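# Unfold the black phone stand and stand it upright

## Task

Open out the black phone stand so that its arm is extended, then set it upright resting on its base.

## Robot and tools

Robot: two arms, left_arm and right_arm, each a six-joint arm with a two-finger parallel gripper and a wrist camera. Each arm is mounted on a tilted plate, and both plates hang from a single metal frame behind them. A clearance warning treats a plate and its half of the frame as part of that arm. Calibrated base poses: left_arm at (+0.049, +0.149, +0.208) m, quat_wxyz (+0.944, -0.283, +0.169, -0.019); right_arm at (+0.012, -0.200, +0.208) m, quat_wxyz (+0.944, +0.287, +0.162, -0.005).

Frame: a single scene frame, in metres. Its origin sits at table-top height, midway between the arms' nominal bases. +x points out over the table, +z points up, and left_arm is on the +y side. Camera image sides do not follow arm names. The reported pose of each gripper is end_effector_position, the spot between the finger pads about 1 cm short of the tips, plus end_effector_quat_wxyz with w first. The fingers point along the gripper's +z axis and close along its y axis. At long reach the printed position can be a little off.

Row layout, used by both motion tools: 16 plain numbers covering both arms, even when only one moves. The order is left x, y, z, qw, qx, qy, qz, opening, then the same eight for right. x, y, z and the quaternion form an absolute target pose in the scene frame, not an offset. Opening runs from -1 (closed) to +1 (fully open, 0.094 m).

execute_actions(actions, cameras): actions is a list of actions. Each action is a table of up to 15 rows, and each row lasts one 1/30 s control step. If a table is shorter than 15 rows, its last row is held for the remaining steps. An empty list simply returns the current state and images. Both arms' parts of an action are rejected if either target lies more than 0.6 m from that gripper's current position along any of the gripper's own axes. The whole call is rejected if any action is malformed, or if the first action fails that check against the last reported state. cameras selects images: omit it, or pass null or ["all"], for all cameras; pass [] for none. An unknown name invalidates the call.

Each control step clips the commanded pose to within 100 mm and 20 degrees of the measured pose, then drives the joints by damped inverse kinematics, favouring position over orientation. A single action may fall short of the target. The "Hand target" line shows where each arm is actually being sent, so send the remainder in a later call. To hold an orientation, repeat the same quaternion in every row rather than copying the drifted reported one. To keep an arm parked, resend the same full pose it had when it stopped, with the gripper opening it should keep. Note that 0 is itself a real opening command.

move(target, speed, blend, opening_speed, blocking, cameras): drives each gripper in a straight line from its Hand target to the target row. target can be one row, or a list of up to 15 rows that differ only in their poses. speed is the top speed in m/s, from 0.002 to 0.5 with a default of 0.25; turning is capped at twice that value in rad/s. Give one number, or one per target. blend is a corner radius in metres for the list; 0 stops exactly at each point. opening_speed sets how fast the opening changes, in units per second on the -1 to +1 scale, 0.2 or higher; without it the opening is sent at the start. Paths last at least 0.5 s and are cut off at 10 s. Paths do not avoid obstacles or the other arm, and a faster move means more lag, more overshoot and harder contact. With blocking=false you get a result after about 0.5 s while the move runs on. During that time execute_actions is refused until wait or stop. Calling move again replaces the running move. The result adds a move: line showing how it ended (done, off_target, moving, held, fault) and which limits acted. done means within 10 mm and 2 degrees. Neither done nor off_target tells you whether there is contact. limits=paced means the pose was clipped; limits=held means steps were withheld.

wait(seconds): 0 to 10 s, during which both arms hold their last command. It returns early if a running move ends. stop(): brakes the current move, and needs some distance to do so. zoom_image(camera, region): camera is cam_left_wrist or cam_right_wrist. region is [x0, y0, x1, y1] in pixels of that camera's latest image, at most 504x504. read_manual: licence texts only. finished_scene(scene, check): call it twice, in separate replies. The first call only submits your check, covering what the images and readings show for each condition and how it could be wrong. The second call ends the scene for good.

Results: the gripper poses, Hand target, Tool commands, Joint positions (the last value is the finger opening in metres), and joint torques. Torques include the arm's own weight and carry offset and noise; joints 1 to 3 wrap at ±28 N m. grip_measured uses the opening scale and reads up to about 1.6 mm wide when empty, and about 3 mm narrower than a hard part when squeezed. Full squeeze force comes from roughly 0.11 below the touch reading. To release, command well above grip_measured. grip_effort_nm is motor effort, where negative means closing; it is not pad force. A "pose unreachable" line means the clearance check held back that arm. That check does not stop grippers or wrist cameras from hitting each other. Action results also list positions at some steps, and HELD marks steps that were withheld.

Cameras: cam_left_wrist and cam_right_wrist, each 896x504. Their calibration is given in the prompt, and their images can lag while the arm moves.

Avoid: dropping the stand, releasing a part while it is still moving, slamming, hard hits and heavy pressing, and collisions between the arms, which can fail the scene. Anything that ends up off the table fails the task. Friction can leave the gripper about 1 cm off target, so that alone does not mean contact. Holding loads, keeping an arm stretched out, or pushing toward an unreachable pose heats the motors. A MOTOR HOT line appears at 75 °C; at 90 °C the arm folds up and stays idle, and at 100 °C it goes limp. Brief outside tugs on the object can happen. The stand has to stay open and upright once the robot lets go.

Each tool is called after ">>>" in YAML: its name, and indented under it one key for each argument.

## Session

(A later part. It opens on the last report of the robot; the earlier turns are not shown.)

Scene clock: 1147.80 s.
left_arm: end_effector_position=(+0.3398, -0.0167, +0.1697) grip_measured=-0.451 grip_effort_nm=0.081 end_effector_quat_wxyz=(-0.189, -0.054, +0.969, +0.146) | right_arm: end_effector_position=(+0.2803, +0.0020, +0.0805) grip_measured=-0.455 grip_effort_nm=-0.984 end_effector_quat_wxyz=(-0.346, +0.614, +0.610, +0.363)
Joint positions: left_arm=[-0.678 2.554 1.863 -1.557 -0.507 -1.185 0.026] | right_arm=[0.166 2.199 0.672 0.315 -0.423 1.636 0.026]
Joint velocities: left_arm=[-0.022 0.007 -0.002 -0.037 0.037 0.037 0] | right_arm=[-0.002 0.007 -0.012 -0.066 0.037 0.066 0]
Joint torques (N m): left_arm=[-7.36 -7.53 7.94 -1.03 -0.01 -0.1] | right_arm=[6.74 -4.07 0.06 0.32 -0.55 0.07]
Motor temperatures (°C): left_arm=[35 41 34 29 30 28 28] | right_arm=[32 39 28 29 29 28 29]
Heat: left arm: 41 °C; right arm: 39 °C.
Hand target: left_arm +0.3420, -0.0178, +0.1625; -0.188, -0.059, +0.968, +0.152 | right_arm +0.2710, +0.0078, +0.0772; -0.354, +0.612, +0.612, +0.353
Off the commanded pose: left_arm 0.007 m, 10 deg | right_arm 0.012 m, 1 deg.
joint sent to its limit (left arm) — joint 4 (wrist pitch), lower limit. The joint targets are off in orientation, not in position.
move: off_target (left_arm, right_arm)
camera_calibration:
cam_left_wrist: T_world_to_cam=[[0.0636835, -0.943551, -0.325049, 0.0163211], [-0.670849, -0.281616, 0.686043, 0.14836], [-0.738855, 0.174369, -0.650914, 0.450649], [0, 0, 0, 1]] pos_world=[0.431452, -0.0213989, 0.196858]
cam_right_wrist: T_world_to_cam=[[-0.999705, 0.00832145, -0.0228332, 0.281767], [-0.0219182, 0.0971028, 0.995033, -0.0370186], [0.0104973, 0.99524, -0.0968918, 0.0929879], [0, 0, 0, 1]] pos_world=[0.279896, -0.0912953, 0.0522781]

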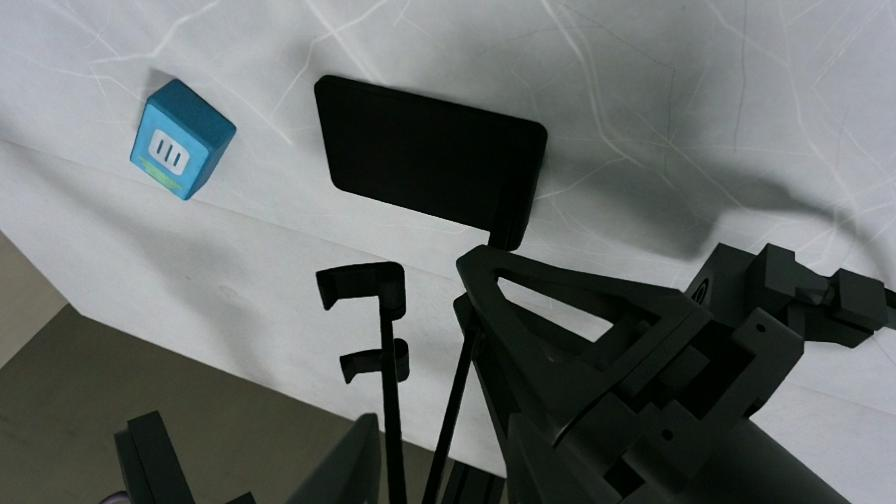

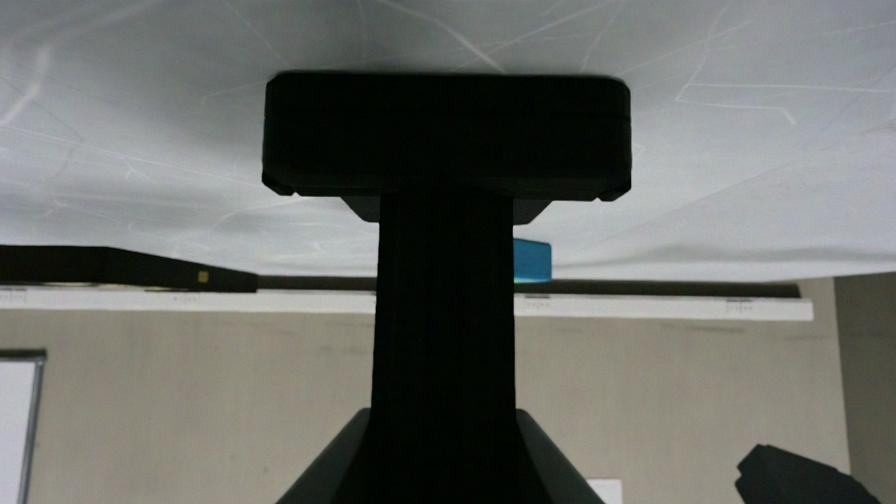

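>>> move:
  target:
    - [0.293,0.005,0.124,-0.228,-0.053,0.948,0.218,-0.45,0.271,0.008,0.077,-0.3535,0.6124,0.6124,0.3535,-0.5]
  speed: 0.05

>>> zoom_image:
  camera: "cam_left_wrist"
  region: [280, 150, 680, 504]

Scene clock: 1157.87 s.
left_arm: end_effector_position=(+0.3034, +0.0018, +0.1397) grip_measured=-0.451 grip_effort_nm=0.081 end_effector_quat_wxyz=(-0.222, -0.051, +0.953, +0.199) | right_arm: end_effector_position=(+0.2803, +0.0020, +0.0805) grip_measured=-0.455 grip_effort_nm=-0.994 end_effector_quat_wxyz=(-0.346, +0.614, +0.610, +0.363)
Joint positions: left_arm=[-0.647 2.588 1.72 -1.511 -0.509 -1.234 0.026] | right_arm=[0.166 2.199 0.672 0.315 -0.423 1.636 0.026]
Joint velocities: left_arm=[0.002 -0.017 -0.012 0.007 0.022 0.022 0.001] | right_arm=[0.012 -0.007 -0.007 0.022 -0.007 -0.007 0]
Joint torques (N m): left_arm=[-7.77 -9.24 5.37 -1.29 0.15 -0.03] | right_arm=[6.49 -3.96 0.16 0.38 -0.53 0.05]
Motor temperatures (°C): left_arm=[35 42 33 29 30 28 28] | right_arm=[32 38 28 29 29 28 30]
Heat: left arm: 42 °C; right arm: 38 °C.
Hand target: left_arm +0.3036, +0.0017, +0.1397; -0.222, -0.051, +0.953, +0.198 | right_arm +0.2710, +0.0078, +0.0772; -0.354, +0.612, +0.612, +0.353
Off the commanded pose: left_arm 0.019 m, 2 deg | right_arm 0.012 m, 1 deg.
move: held (left_arm; a check stopped the path), off_target (right_arm; braked when a check withheld steps of left_arm); limits=held
pose unreachable (left arm): on one or more control steps of this call, first in action 0 (counted from 0), this arm could not follow its commanded pose, so it was not sent that pose on those steps. It may still have moved: this result reports where it is.
cause: moving toward the commanded pose would bring a part of the arm too close to another arm (this arm's wrist (the part past joint 4) and the right arm's wrist (the part past joint 4), where that arm would come to rest).
camera_calibration:
cam_left_wrist: T_world_to_cam=[[0.0217059, -0.906238, -0.42221, 0.0525641], [-0.622711, -0.342643, 0.70344, 0.132823], [-0.782151, 0.247646, -0.571761, 0.402953], [0, 0, 0, 1]] pos_world=[0.39674, -0.00664338, 0.159153]
cam_right_wrist: T_world_to_cam=[[-0.999705, 0.00832145, -0.0228332, 0.281767], [-0.0219182, 0.0971028, 0.995033, -0.0370186], [0.0104973, 0.99524, -0.0968918, 0.0929879], [0, 0, 0, 1]] pos_world=[0.279896, -0.0912953, 0.0522781]

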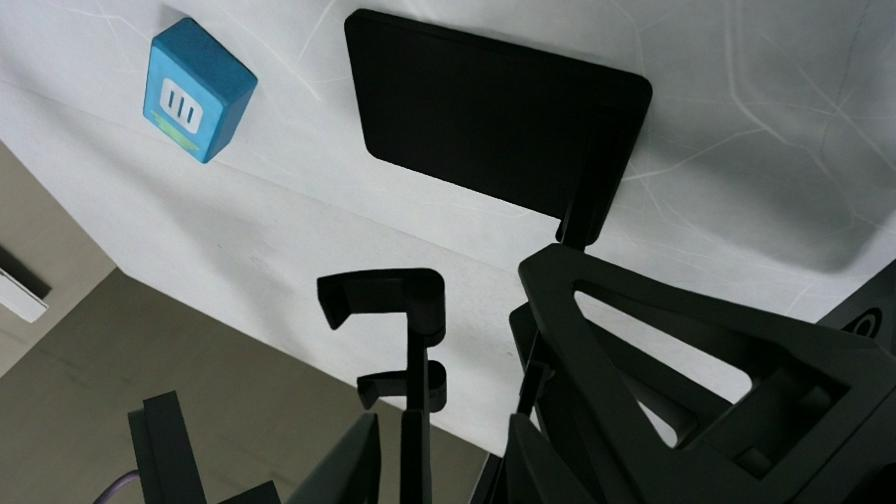

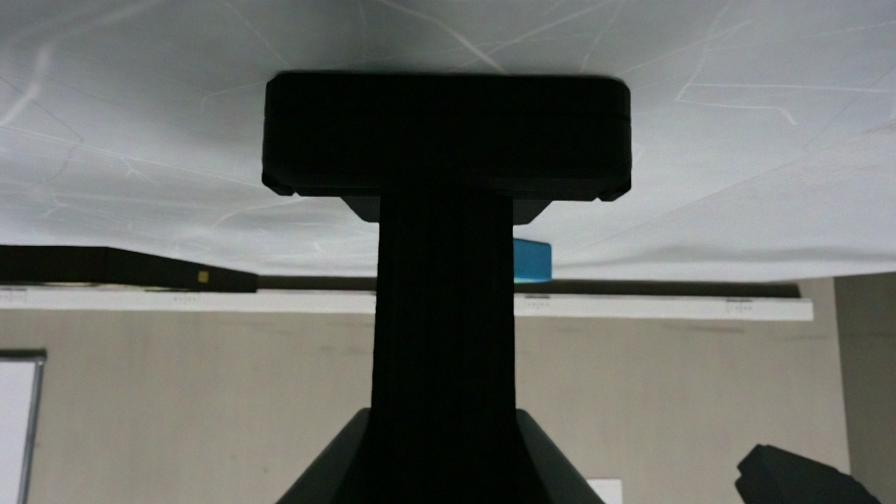

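Scaled by 1.260.

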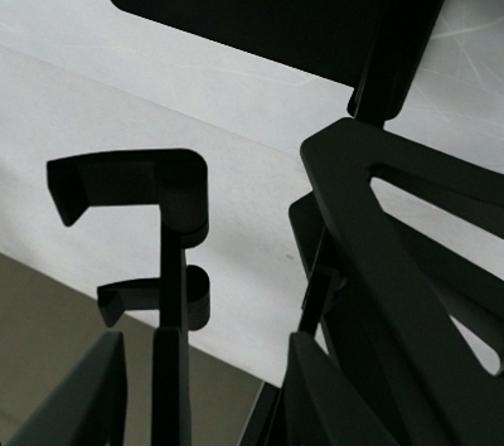

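>>> move:
  target:
    - [0.302,0.016,0.145,-0.222,-0.051,0.953,0.198,-0.45,0.271,0.008,0.077,-0.3535,0.6124,0.6124,0.3535,-0.5]
  speed: 0.03

>>> zoom_image:
  camera: "cam_left_wrist"
  region: [280, 150, 680, 504]

Scene clock: 1161.73 s.
left_arm: end_effector_position=(+0.2959, +0.0120, +0.1432) grip_measured=-0.451 grip_effort_nm=0.081 end_effector_quat_wxyz=(-0.227, -0.041, +0.951, +0.206) | right_arm: end_effector_position=(+0.2803, +0.0020, +0.0805) grip_measured=-0.455 grip_effort_nm=-0.984 end_effector_quat_wxyz=(-0.346, +0.614, +0.610, +0.363)
Joint positions: left_arm=[-0.647 2.558 1.665 -1.511 -0.509 -1.229 0.026] | right_arm=[0.166 2.199 0.672 0.315 -0.423 1.636 0.026]
Joint velocities: left_arm=[-0.007 0.007 0.002 -0.007 -0.022 -0.022 -0.001] | right_arm=[-0.012 -0.007 -0.007 0.022 0.051 -0.007 0]
Joint torques (N m): left_arm=[-6.61 -11.18 4.11 -1.19 0.09 0] | right_arm=[6.42 -4.1 0.24 0.31 -0.56 0.11]
Motor temperatures (°C): left_arm=[34 44 33 29 30 28 28] | right_arm=[32 38 28 29 29 28 30]
Heat: left arm: 44 °C; right arm: 38 °C.
Hand target: left_arm +0.3020, +0.0160, +0.1450; -0.222, -0.051, +0.953, +0.198 | right_arm +0.2710, +0.0078, +0.0772; -0.354, +0.612, +0.612, +0.353
Off the commanded pose: left_arm 0.007 m, 2 deg | right_arm 0.012 m, 1 deg.
move: off_target (right_arm)
camera_calibration:
cam_left_wrist: T_world_to_cam=[[-0.00349295, -0.902001, -0.43172, 0.0722066], [-0.617673, -0.337574, 0.710298, 0.126693], [-0.786427, 0.269143, -0.555963, 0.395313], [0, 0, 0, 1]] pos_world=[0.389392, 0.00150277, 0.160963]
cam_right_wrist: T_world_to_cam=[[-0.999705, 0.00832145, -0.0228332, 0.281767], [-0.0219182, 0.0971028, 0.995033, -0.0370186], [0.0104973, 0.99524, -0.0968918, 0.0929879], [0, 0, 0, 1]] pos_world=[0.279896, -0.0912953, 0.0522781]

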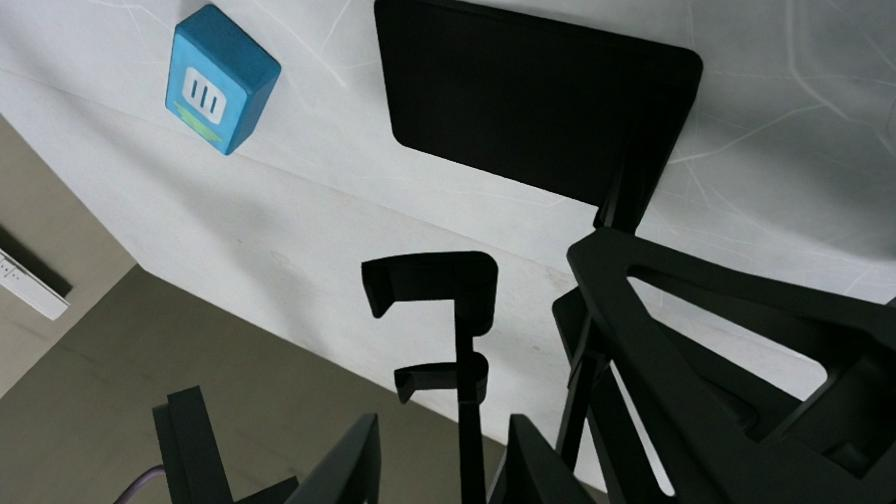

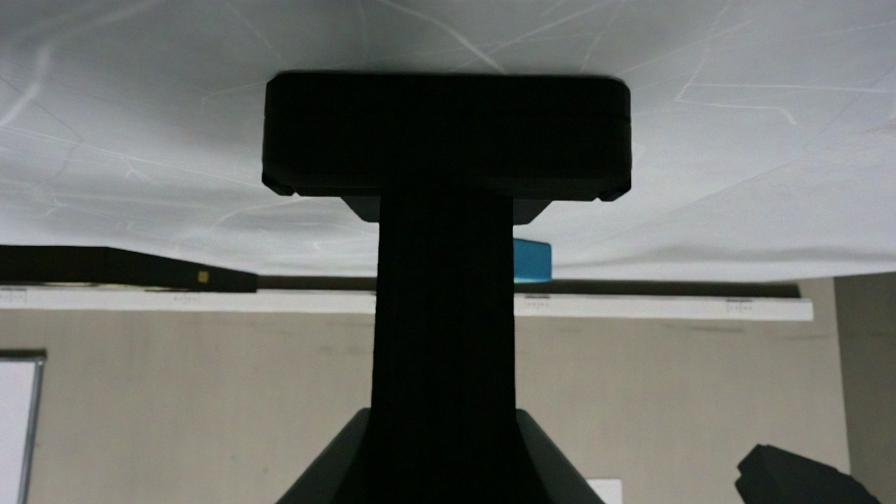

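Scaled by 1.260.

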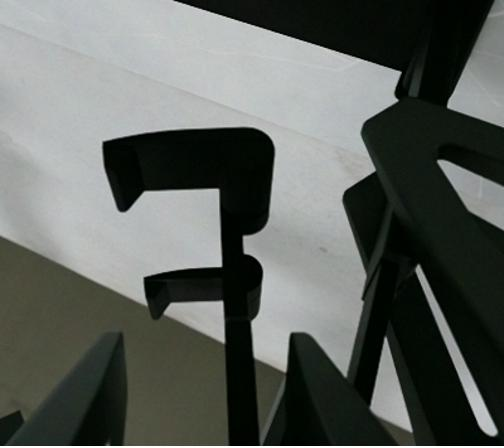

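>>> move:
  target:
    - [0.302,0.030,0.150,-0.222,-0.051,0.953,0.198,-0.45,0.271,0.008,0.077,-0.3535,0.6124,0.6124,0.3535,-0.5]
  speed: 0.03

>>> zoom_image:
  camera: "cam_left_wrist"
  region: [280, 150, 680, 504]

Scene clock: 1164.67 s.
left_arm: end_effector_position=(+0.2956, +0.0187, +0.1444) grip_measured=-0.451 grip_effort_nm=0.066 end_effector_quat_wxyz=(-0.225, -0.049, +0.953, +0.197) | right_arm: end_effector_position=(+0.2814, +0.0026, +0.0811) grip_measured=-0.455 grip_effort_nm=-0.984 end_effector_quat_wxyz=(-0.344, +0.614, +0.609, +0.365)
Joint positions: left_arm=[-0.636 2.512 1.613 -1.478 -0.51 -1.219 0.026] | right_arm=[0.168 2.199 0.672 0.321 -0.423 1.639 0.026]
Joint velocities: left_arm=[0.022 -0.012 0.007 0.051 0.007 -0.066 -0.001] | right_arm=[0.012 -0.007 -0.017 0.022 -0.037 -0.022 0]
Joint torques (N m): left_arm=[-6.19 -11.6 4.04 -1.51 -0.02 0.03] | right_arm=[6.39 -4.14 0.01 0.24 -0.6 0.06]
Motor temperatures (°C): left_arm=[34 44 33 30 30 28 28] | right_arm=[32 38 28 29 29 28 30]
Heat: left arm: 44 °C; right arm: 38 °C.
Hand target: left_arm +0.3019, +0.0299, +0.1499; -0.222, -0.051, +0.953, +0.199 | right_arm +0.2710, +0.0078, +0.0772; -0.354, +0.612, +0.612, +0.353
Off the commanded pose: left_arm 0.014 m, 0 deg | right_arm 0.012 m, 2 deg.
move: off_target (left_arm, right_arm)
camera_calibration:
cam_left_wrist: T_world_to_cam=[[0.0162505, -0.908188, -0.418248, 0.0711412], [-0.617885, -0.337993, 0.709915, 0.128026], [-0.786101, 0.246892, -0.566648, 0.395826], [0, 0, 0, 1]] pos_world=[0.389108, 0.010155, 0.163161]
cam_right_wrist: T_world_to_cam=[[-0.999582, 0.0110343, -0.0267139, 0.283172], [-0.0255318, 0.0960928, 0.995045, -0.0366068], [0.0135466, 0.995311, -0.0957709, 0.0914945], [0, 0, 0, 1]] pos_world=[0.28088, -0.0906725, 0.0527525]

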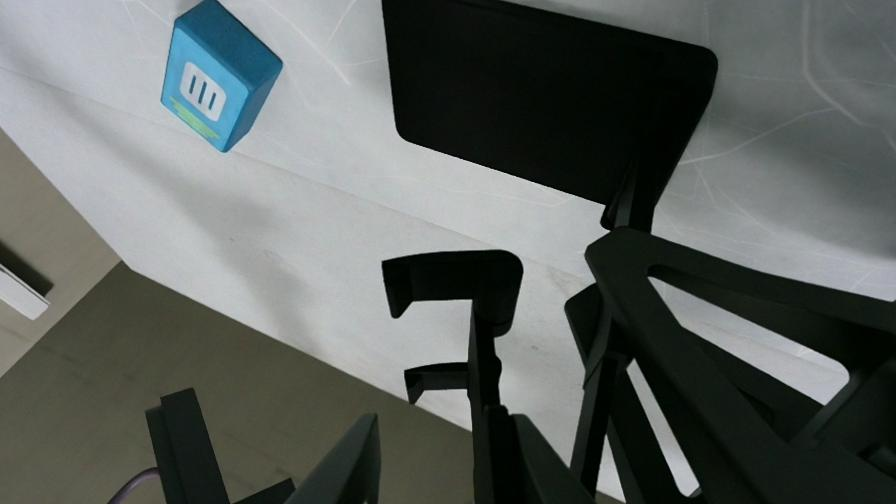

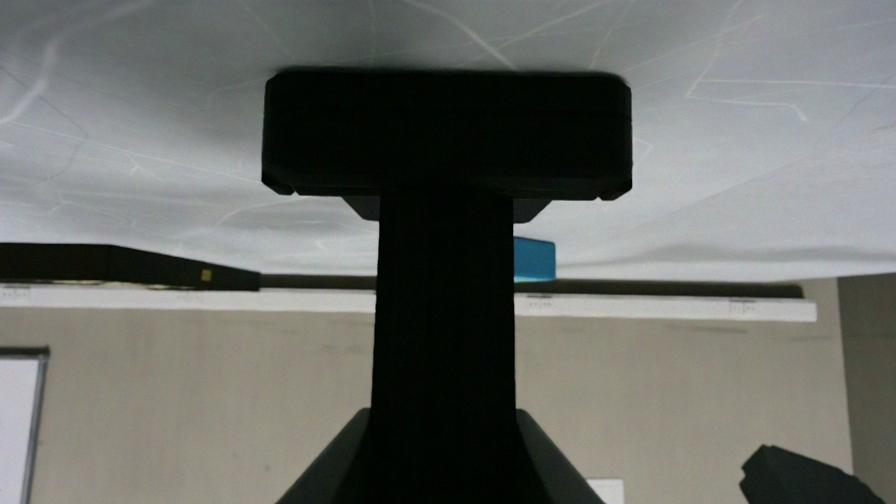

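Scaled by 1.260.

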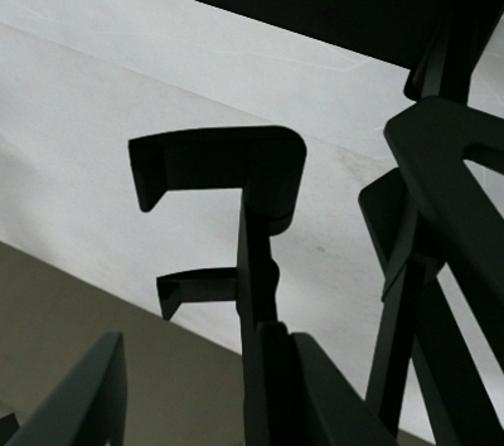

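>>> move:
  target:
    - [0.302,0.042,0.154,-0.222,-0.051,0.953,0.198,-0.45,0.271,0.008,0.077,-0.3535,0.6124,0.6124,0.3535,-0.5]
  speed: 0.03

>>> zoom_image:
  camera: "cam_left_wrist"
  region: [280, 150, 680, 504]

Scene clock: 1167.53 s.
left_arm: end_effector_position=(+0.2958, +0.0217, +0.1453) grip_measured=-0.451 grip_effort_nm=0.046 end_effector_quat_wxyz=(-0.224, -0.059, +0.955, +0.184) | right_arm: end_effector_position=(+0.2817, +0.0040, +0.0824) grip_measured=-0.455 grip_effort_nm=-0.979 end_effector_quat_wxyz=(-0.344, +0.613, +0.610, +0.366)
Joint positions: left_arm=[-0.628 2.473 1.574 -1.442 -0.504 -1.211 0.026] | right_arm=[0.174 2.199 0.672 0.324 -0.423 1.643 0.026]
Joint velocities: left_arm=[-0.037 -0.007 0.002 0.022 -0.037 0.037 0] | right_arm=[-0.012 -0.007 0.002 0.037 -0.007 0.051 0]
Joint torques (N m): left_arm=[-5.71 -11.62 3.92 -1.81 -0.2 0.09] | right_arm=[5.79 -4.21 0.28 0.26 -0.57 0.01]
Motor temperatures (°C): left_arm=[34 44 32 30 30 28 28] | right_arm=[32 37 28 29 29 28 30]
Heat: left arm: 44 °C; right arm: 37 °C.
Hand target: left_arm +0.3017, +0.0412, +0.1536; -0.222, -0.051, +0.953, +0.198 | right_arm +0.2710, +0.0080, +0.0773; -0.354, +0.612, +0.612, +0.353
Off the commanded pose: left_arm 0.023 m, 2 deg | right_arm 0.013 m, 2 deg.
move: off_target (left_arm, right_arm)
camera_calibration:
cam_left_wrist: T_world_to_cam=[[0.0425184, -0.916149, -0.398575, 0.0637449], [-0.616653, -0.337946, 0.711007, 0.127926], [-0.786086, 0.215552, -0.579316, 0.398235], [0, 0, 0, 1]] pos_world=[0.389222, 0.0157915, 0.165155]
cam_right_wrist: T_world_to_cam=[[-0.999524, 0.010699, -0.0289345, 0.283636], [-0.0278022, 0.0940333, 0.995181, -0.037352], [0.0133682, 0.995512, -0.0936911, 0.0900555], [0, 0, 0, 1]] pos_world=[0.281259, -0.0891736, 0.0538163]

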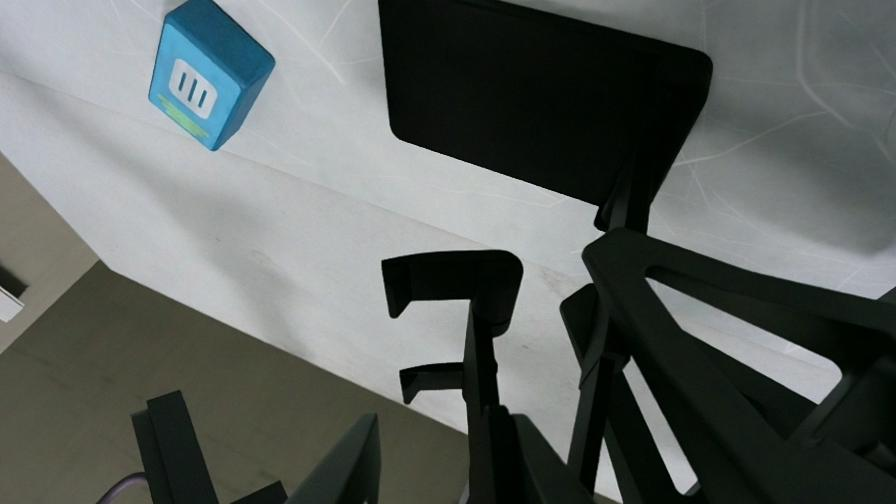

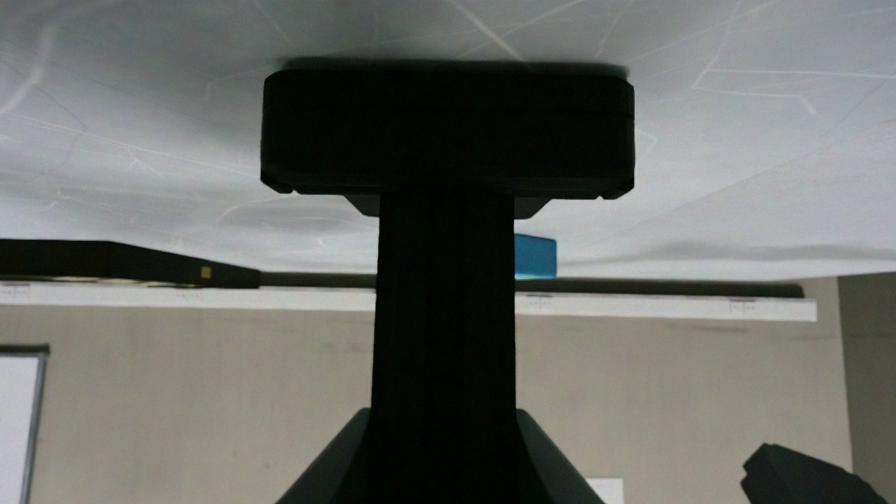

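Scaled by 1.260.

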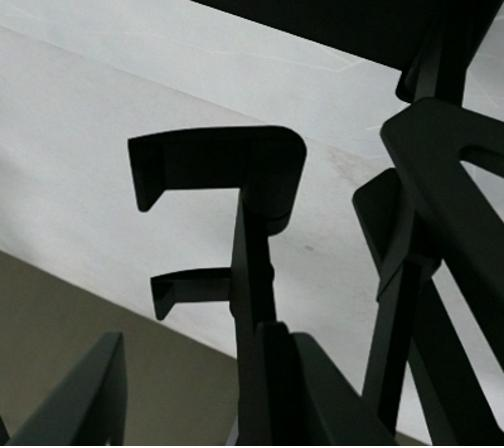

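>>> move:
  target:
    - [0.302,0.050,0.157,-0.222,-0.051,0.953,0.198,-0.45,0.268,-0.004,0.062,-0.3535,0.6124,0.6124,0.3535,-0.5]
  speed: 0.03

>>> zoom_image:
  camera: "cam_left_wrist"
  region: [280, 150, 680, 504]

Scene clock: 1174.57 s.
left_arm: end_effector_position=(+0.2948, +0.0192, +0.1436) grip_measured=-0.450 grip_effort_nm=0.032 end_effector_quat_wxyz=(-0.223, -0.070, +0.957, +0.171) | right_arm: end_effector_position=(+0.2785, +0.0022, +0.0804) grip_measured=-0.455 grip_effort_nm=-0.984 end_effector_quat_wxyz=(-0.358, +0.603, +0.604, +0.379)
Joint positions: left_arm=[-0.625 2.454 1.551 -1.404 -0.493 -1.208 0.026] | right_arm=[0.139 2.217 0.672 0.326 -0.479 1.602 0.026]
Joint velocities: left_arm=[-0.002 0.002 0.022 -0.007 -0.022 0.022 0] | right_arm=[-0.012 0.002 0.002 -0.051 0.007 0.022 0.001]
Joint torques (N m): left_arm=[-5.33 -12.26 3.88 -2.18 -0.3 0.14] | right_arm=[2.99 -3.78 0.17 0.11 -0.22 -0.28]
Motor temperatures (°C): left_arm=[34 45 32 31 30 28 27] | right_arm=[32 37 28 29 29 28 30]
Heat: left arm: 45 °C; right arm: 37 °C.
Hand target: left_arm +0.3014, +0.0479, +0.1559; -0.223, -0.050, +0.953, +0.198 | right_arm +0.2676, -0.0042, +0.0629; -0.354, +0.613, +0.612, +0.353
Off the commanded pose: left_arm 0.034 m, 4 deg | right_arm 0.022 m, 3 deg.
move: off_target (left_arm, right_arm)
camera_calibration:
cam_left_wrist: T_world_to_cam=[[0.0689272, -0.922778, -0.379118, 0.050341], [-0.613923, -0.338777, 0.712971, 0.126661], [-0.786351, 0.183606, -0.589866, 0.399183], [0, 0, 0, 1]] pos_world=[0.388188, 0.016071, 0.164244]
cam_right_wrist: T_world_to_cam=[[-0.99948, 0.00621839, -0.0316514, 0.280653], [-0.0312943, 0.0509425, 0.998211, -0.0344338], [0.00781967, 0.998682, -0.0507213, 0.0898387], [0, 0, 0, 1]] pos_world=[0.278726, -0.0897113, 0.047812]

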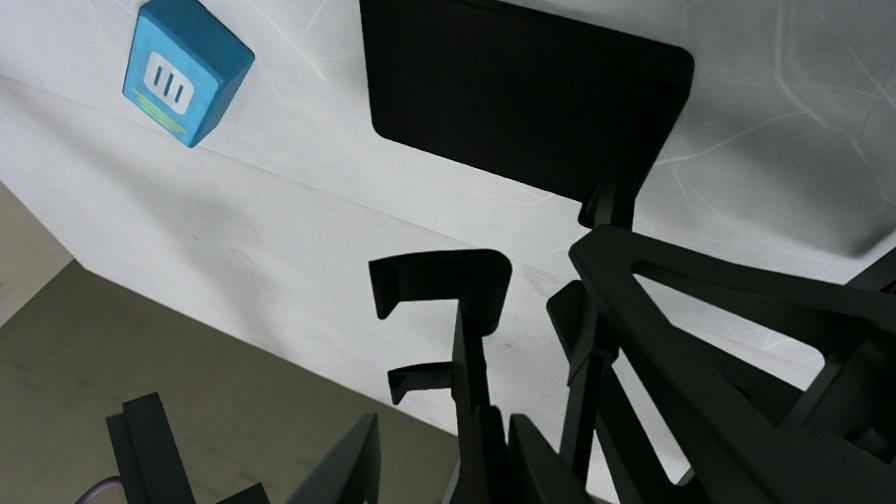

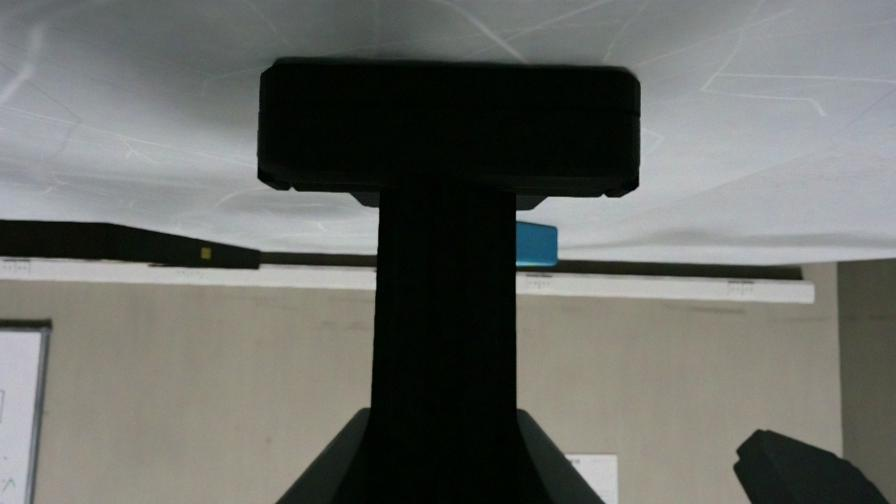

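Scaled by 1.260.

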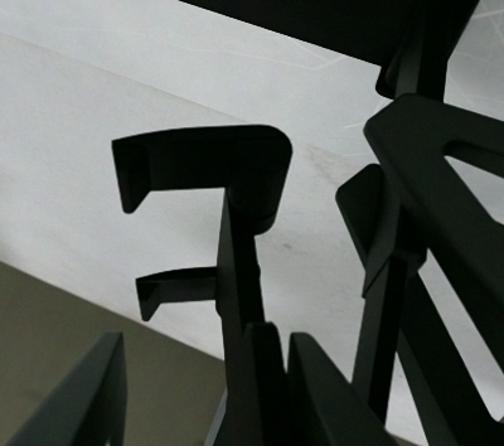

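>>> move:
  target:
    - [0.302,0.010,0.143,-0.222,-0.051,0.953,0.198,-0.45,0.271,0.004,0.073,-0.3535,0.6124,0.6124,0.3535,-0.5]
  speed: 0.06

>>> zoom_image:
  camera: "cam_left_wrist"
  region: [280, 150, 680, 504]

Scene clock: 1186.53 s.
left_arm: end_effector_position=(+0.3029, +0.0156, +0.1445) grip_measured=-0.450 grip_effort_nm=0.032 end_effector_quat_wxyz=(-0.229, -0.058, +0.953, +0.191) | right_arm: end_effector_position=(+0.2800, +0.0031, +0.0801) grip_measured=-0.455 grip_effort_nm=-0.984 end_effector_quat_wxyz=(-0.356, +0.607, +0.603, +0.376)
Joint positions: left_arm=[-0.625 2.524 1.657 -1.494 -0.501 -1.219 0.026] | right_arm=[0.146 2.217 0.675 0.329 -0.467 1.617 0.026]
Joint velocities: left_arm=[0.007 -0.012 0.002 -0.007 0.066 0.066 0.001] | right_arm=[-0.017 -0.002 0.007 0.037 0.066 0.037 0]
Joint torques (N m): left_arm=[-9.05 -6.94 6.95 -1.35 0.04 -0.12] | right_arm=[6.34 -5.2 -0.02 0.11 -0.12 0.03]
Motor temperatures (°C): left_arm=[34 48 32 32 30 28 27] | right_arm=[31 37 27 29 29 28 31]
Heat: left arm: 48 °C; right arm: 37 °C.
Hand target: left_arm +0.3017, +0.0100, +0.1429; -0.222, -0.051, +0.953, +0.197 | right_arm +0.2711, +0.0039, +0.0732; -0.353, +0.612, +0.612, +0.354
Off the commanded pose: left_arm 0.006 m, 1 deg | right_arm 0.011 m, 3 deg.
move: off_target (right_arm)
camera_calibration:
cam_left_wrist: T_world_to_cam=[[0.0351573, -0.910736, -0.411489, 0.0615397], [-0.608023, -0.346265, 0.714429, 0.127861], [-0.79314, 0.225078, -0.565923, 0.404774], [0, 0, 0, 1]] pos_world=[0.396622, 0.00921467, 0.163046]
cam_right_wrist: T_world_to_cam=[[-0.999577, 0.011292, -0.0268017, 0.281701], [-0.0260814, 0.0597177, 0.997875, -0.0356517], [0.0128686, 0.998151, -0.059398, 0.0882065], [0, 0, 0, 1]] pos_world=[0.279517, -0.0890954, 0.0483652]

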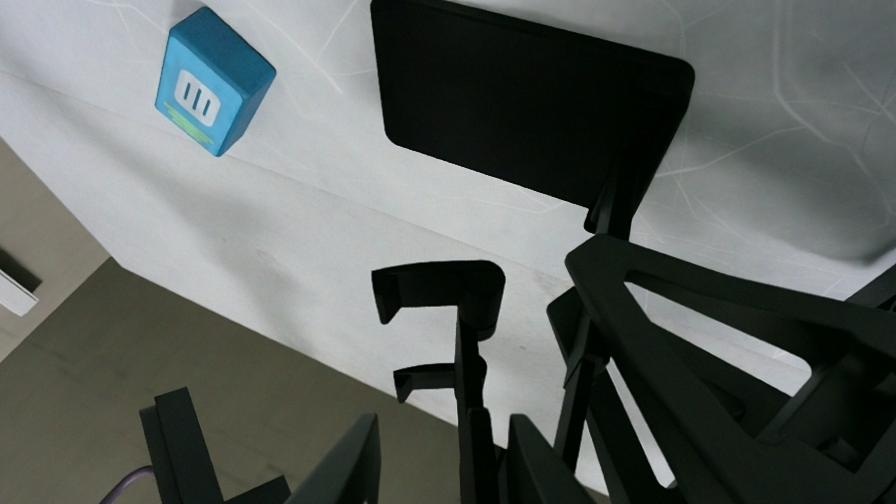

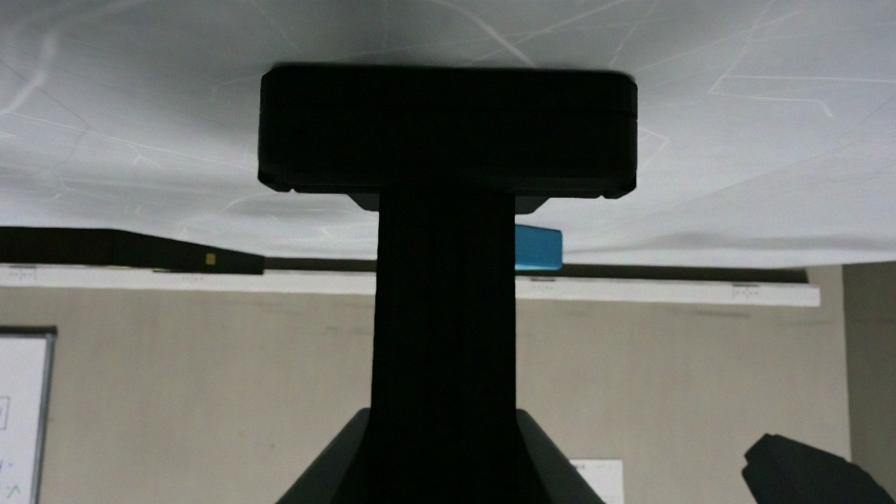

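Scaled by 1.260.

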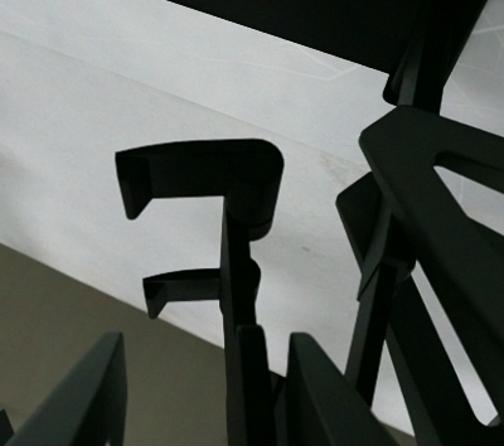

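>>> move:
  target:
    - [0.345,-0.008,0.165,-0.222,-0.051,0.953,0.198,-0.45,0.271,0.004,0.073,-0.3535,0.6124,0.6124,0.3535,-0.5]
    - [0.38,0.02,0.25,-0.153,-0.076,0.981,0.088,-0.45,0.271,0.004,0.073,-0.3535,0.6124,0.6124,0.3535,-0.5]
  speed: 0.1
  cameras: []

>>> move:
  target:
    - [0.37,0.10,0.27,0.1,-0.45,0.85,-0.05,-0.45,0.271,0.004,0.073,-0.3535,0.6124,0.6124,0.3535,-0.5]
    - [0.313,0.11,0.22,0.123,-0.696,0.696,-0.123,-0.45,0.271,0.004,0.073,-0.3535,0.6124,0.6124,0.3535,-0.5]
  speed: 0.2

Scene clock: 1193.63 s.
left_arm: end_effector_position=(+0.3839, +0.0217, +0.2406) grip_measured=-0.450 grip_effort_nm=0.032 end_effector_quat_wxyz=(-0.132, -0.096, +0.985, +0.053) | right_arm: end_effector_position=(+0.2801, +0.0031, +0.0801) grip_measured=-0.455 grip_effort_nm=-0.989 end_effector_quat_wxyz=(-0.356, +0.607, +0.603, +0.376)
Joint positions: left_arm=[-0.673 2.249 1.816 -1.552 -0.511 -1.113 0.026] | right_arm=[0.146 2.217 0.675 0.329 -0.467 1.617 0.026]
Joint velocities: left_arm=[-0.002 0.007 0.012 0.051 0.007 0.037 0] | right_arm=[-0.002 -0.017 -0.002 0.007 0.007 -0.007 0]
Joint torques (N m): left_arm=[-10.24 -10.13 5.38 -0.67 0.01 0.07] | right_arm=[6.42 -5.33 -0.09 0.08 -0.16 0.07]
Motor temperatures (°C): left_arm=[34 46 32 31 30 28 27] | right_arm=[31 37 27 29 29 28 31]
Heat: left arm: 46 °C; right arm: 37 °C.
Hand target: left_arm +0.3805, +0.0203, +0.2510; -0.121, -0.082, +0.988, +0.049 | right_arm +0.2711, +0.0039, +0.0733; -0.353, +0.612, +0.612, +0.354
Off the commanded pose: left_arm 0.010 m, 5 deg | right_arm 0.012 m, 3 deg.
joint sent to its limit (left arm) — joint 4 (wrist pitch), lower limit. The joint targets are off in orientation, not in position.
move: off_target (left_arm, right_arm)
No camera images: "cameras" was empty.

Scene clock: 1198.43 s.
left_arm: end_effector_position=(+0.3174, +0.1113, +0.2237) grip_measured=-0.450 grip_effort_nm=0.032 end_effector_quat_wxyz=(+0.110, -0.675, +0.715, -0.148) | right_arm: end_effector_position=(+0.2801, +0.0031, +0.0801) grip_measured=-0.455 grip_effort_nm=-0.979 end_effector_quat_wxyz=(-0.356, +0.607, +0.603, +0.376)
Joint positions: left_arm=[-0.761 1.295 0.612 -0.642 -0.843 -2.078 0.026] | right_arm=[0.146 2.217 0.675 0.329 -0.467 1.617 0.026]
Joint velocities: left_arm=[-0.007 -0.007 0.002 -0.11 0.037 -0.007 0.001] | right_arm=[0.002 -0.017 -0.017 0.037 -0.037 0.007 0.001]
Joint torques (N m): left_arm=[-3.38 -2.7 6.35 0.49 -0.15 -0.1] | right_arm=[6.46 -5.18 0.06 0.16 -0.18 0.06]
Motor temperatures (°C): left_arm=[34 45 32 31 30 28 27] | right_arm=[31 38 27 29 29 28 31]
Heat: left arm: 45 °C; right arm: 38 °C.
Hand target: left_arm +0.3139, +0.1126, +0.2229; -0.113, +0.673, -0.716, +0.149 | right_arm +0.2710, +0.0039, +0.0732; -0.353, +0.612, +0.612, +0.354
Off the commanded pose: left_arm 0.006 m, 5 deg | right_arm 0.012 m, 3 deg.
joint sent to its limit (left arm) — joint 6 (wrist roll), lower limit. The joint targets are off in position and orientation.
move: off_target (left_arm, right_arm)
camera_calibration:
cam_left_wrist: T_world_to_cam=[[0.93791, -0.0260105, 0.345902, -0.373663], [-0.187802, -0.87647, 0.443317, 0.0995546], [0.291642, -0.480753, -0.826935, 0.23217], [0, 0, 0, 1]] pos_world=[0.301449, 0.189154, 0.277107]
cam_right_wrist: T_world_to_cam=[[-0.999573, 0.0116908, -0.0267745, 0.281784], [-0.0260308, 0.0597034, 0.997877, -0.0356691], [0.0132645, 0.998148, -0.0593736, 0.0880927], [0, 0, 0, 1]] pos_world=[0.279566, -0.0890942, 0.0483683]

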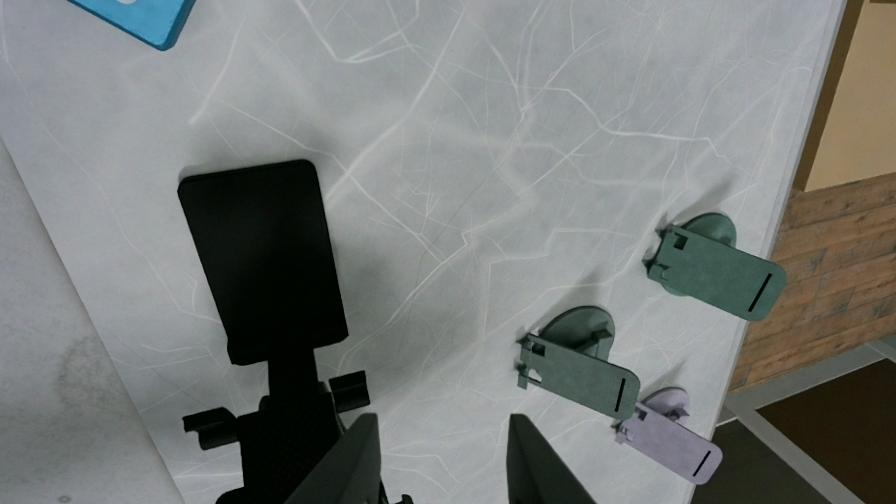

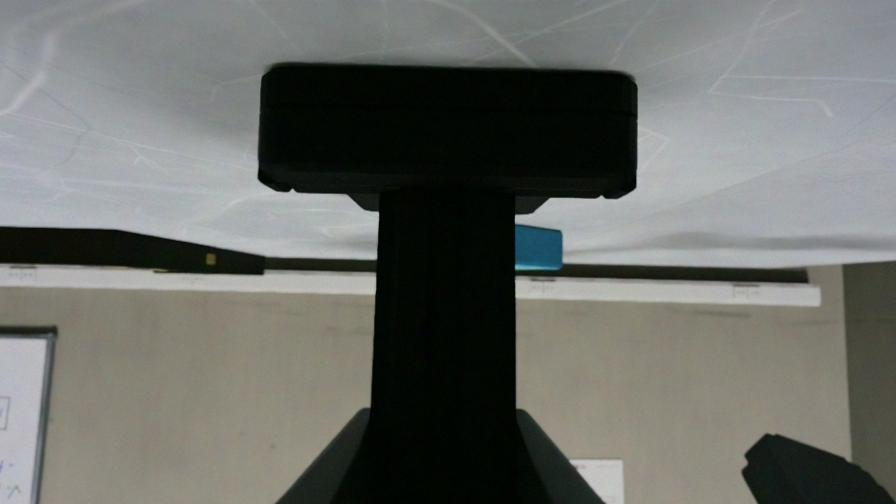

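>>> move:
  target:
    - [0.311,0.055,0.165,0.123,-0.696,0.696,-0.123,-0.1,0.271,0.004,0.073,-0.3535,0.6124,0.6124,0.3535,-0.5]
  speed: 0.12

>>> zoom_image:
  camera: "cam_left_wrist"
  region: [200, 200, 650, 504]

Scene clock: 1206.63 s.
left_arm: end_effector_position=(+0.3167, +0.0501, +0.1705) grip_measured=-0.101 grip_effort_nm=0.076 end_effector_quat_wxyz=(+0.111, -0.680, +0.707, -0.158) | right_arm: end_effector_position=(+0.2801, +0.0031, +0.0801) grip_measured=-0.455 grip_effort_nm=-0.994 end_effector_quat_wxyz=(-0.356, +0.608, +0.603, +0.376)
Joint positions: left_arm=[-0.761 1.65 0.541 -0.188 -0.843 -2.079 0.042] | right_arm=[0.146 2.217 0.675 0.329 -0.467 1.618 0.026]
Joint velocities: left_arm=[-0.017 -0.007 0.022 0.037 -0.007 -0.066 0] | right_arm=[-0.007 -0.002 -0.002 0.066 0.007 -0.066 -0.001]
Joint torques (N m): left_arm=[-3.19 -2.62 5.49 0.52 -0.25 -0.06] | right_arm=[6.46 -5.08 -0.02 0.1 -0.15 0.09]
Motor temperatures (°C): left_arm=[34 42 32 31 30 28 27] | right_arm=[32 38 27 29 29 28 31]
Heat: left arm: 42 °C; right arm: 38 °C.
Hand target: left_arm +0.3114, +0.0548, +0.1644; -0.116, +0.678, -0.711, +0.145 | right_arm +0.2710, +0.0039, +0.0732; -0.354, +0.612, +0.612, +0.354
Off the commanded pose: left_arm 0.009 m, 5 deg | right_arm 0.012 m, 3 deg.
joint sent to its limit (left arm) — joint 6 (wrist roll), lower limit. The joint targets are off in orientation, not in position.
move: off_target (left_arm, right_arm)
camera_calibration:
cam_left_wrist: T_world_to_cam=[[0.933234, -0.00454088, 0.359242, -0.358045], [-0.179483, -0.872092, 0.455237, 0.0644454], [0.311225, -0.48932, -0.814681, 0.151066], [0, 0, 0, 1]] pos_world=[0.298691, 0.128496, 0.222357]
cam_right_wrist: T_world_to_cam=[[-0.99958, 0.0118684, -0.0264369, 0.281758], [-0.0256833, 0.0596974, 0.997886, -0.0357671], [0.0134215, 0.998146, -0.0593675, 0.0880482], [0, 0, 0, 1]] pos_world=[0.279539, -0.0890938, 0.0483675]

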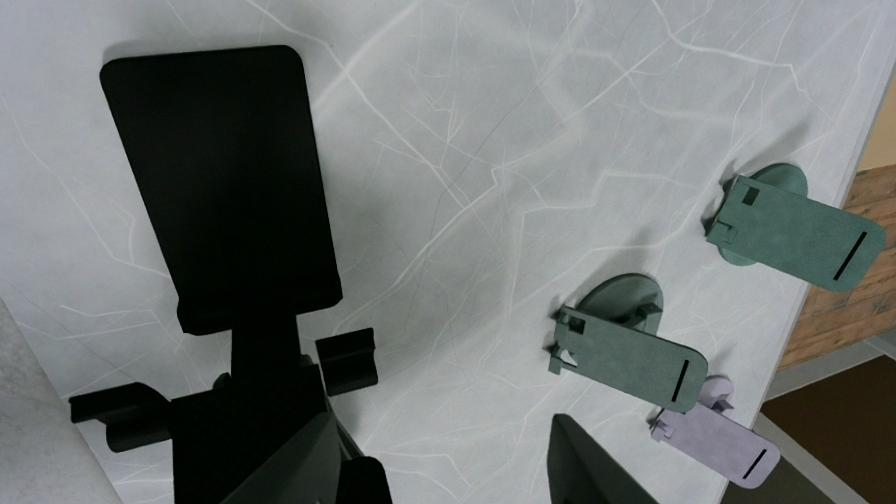

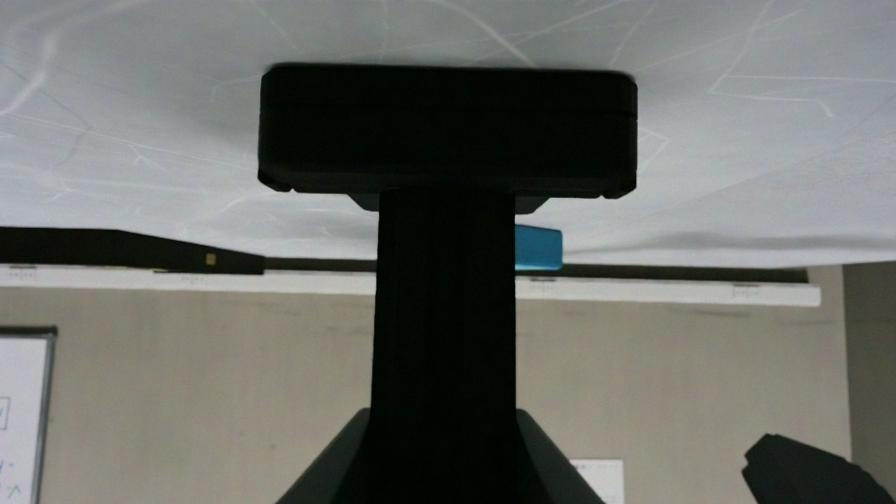

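Scaled by 1.120.

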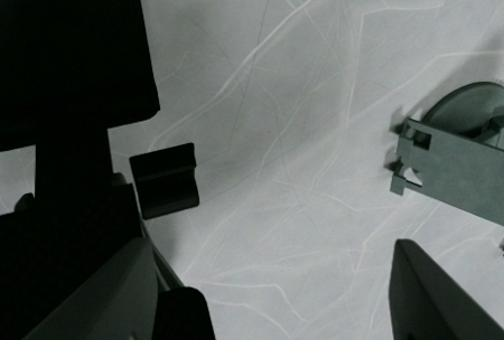

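>>> move:
  target:
    - [0.305,0.060,0.165,-0.123,-0.696,0.696,-0.123,-0.1,0.271,0.004,0.073,-0.3535,0.6124,0.6124,0.3535,-0.5]
  speed: 0.12

>>> zoom_image:
  camera: "cam_left_wrist"
  region: [200, 200, 650, 504]

Scene clock: 1214.17 s.
left_arm: end_effector_position=(+0.3005, +0.0583, +0.1585) grip_measured=-0.101 grip_effort_nm=0.081 end_effector_quat_wxyz=(+0.119, +0.693, -0.701, +0.118) | right_arm: end_effector_position=(+0.2801, +0.0031, +0.0801) grip_measured=-0.455 grip_effort_nm=-0.989 end_effector_quat_wxyz=(-0.356, +0.608, +0.603, +0.376)
Joint positions: left_arm=[-0.479 1.56 0.664 -0.474 -0.366 -1.981 0.042] | right_arm=[0.146 2.217 0.675 0.329 -0.467 1.618 0.026]
Joint velocities: left_arm=[0.007 0.007 0.007 -0.022 -0.022 0.007 -0.001] | right_arm=[0.007 -0.017 0.002 -0.007 -0.022 -0.022 0]
Joint torques (N m): left_arm=[-2.91 -5.37 7.68 0 0.22 0.09] | right_arm=[6.46 -5.29 0.02 0.05 -0.16 0.02]
Motor temperatures (°C): left_arm=[33 41 32 31 30 28 27] | right_arm=[32 38 27 29 29 28 31]
Heat: left arm: 41 °C; right arm: 38 °C.
Hand target: left_arm +0.3060, +0.0607, +0.1630; +0.121, +0.695, -0.698, +0.124 | right_arm +0.2710, +0.0039, +0.0732; -0.353, +0.612, +0.612, +0.354
Off the commanded pose: left_arm 0.008 m, 1 deg | right_arm 0.012 m, 3 deg.
move: off_target (right_arm)
camera_calibration:
cam_left_wrist: T_world_to_cam=[[0.99978, 0.00198754, -0.0209, -0.298666], [0.0160617, -0.713491, 0.70048, -0.0326929], [-0.0135198, -0.700661, -0.713366, 0.244206], [0, 0, 0, 1]] pos_world=[0.302427, 0.148373, 0.190867]
cam_right_wrist: T_world_to_cam=[[-0.99958, 0.0118684, -0.0264369, 0.281758], [-0.0256833, 0.0596974, 0.997886, -0.0357671], [0.0134215, 0.998146, -0.0593675, 0.0880482], [0, 0, 0, 1]] pos_world=[0.279539, -0.0890938, 0.0483675]

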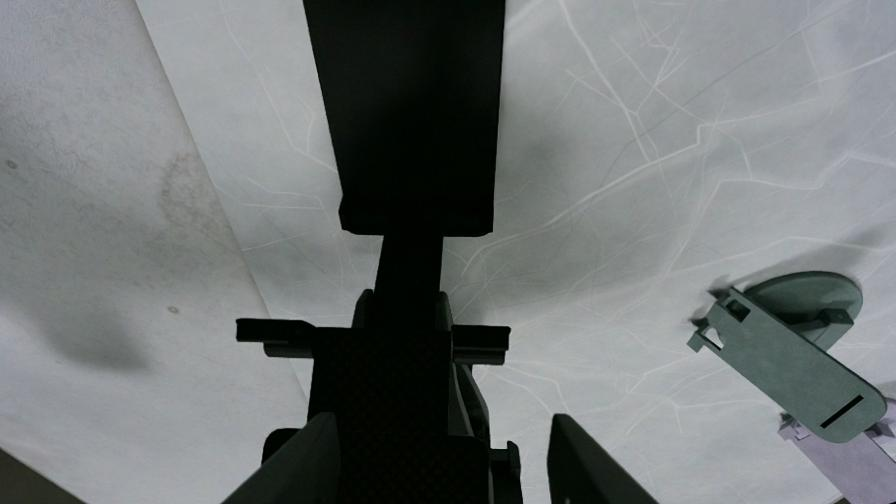

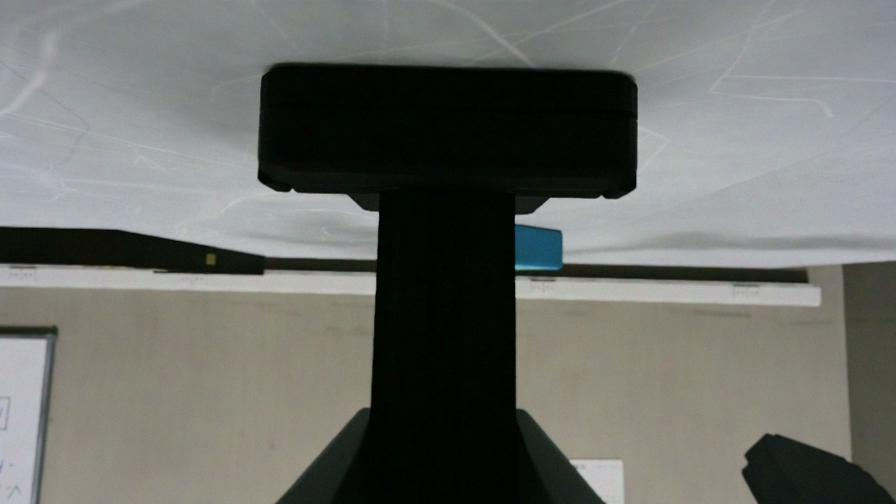

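Scaled by 1.120.

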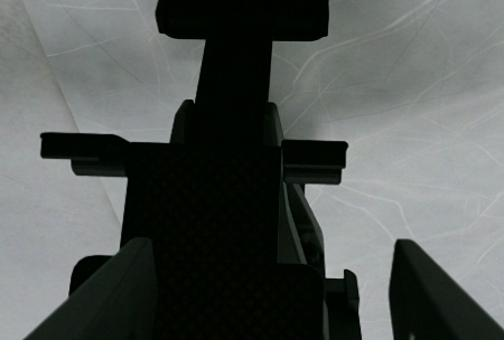

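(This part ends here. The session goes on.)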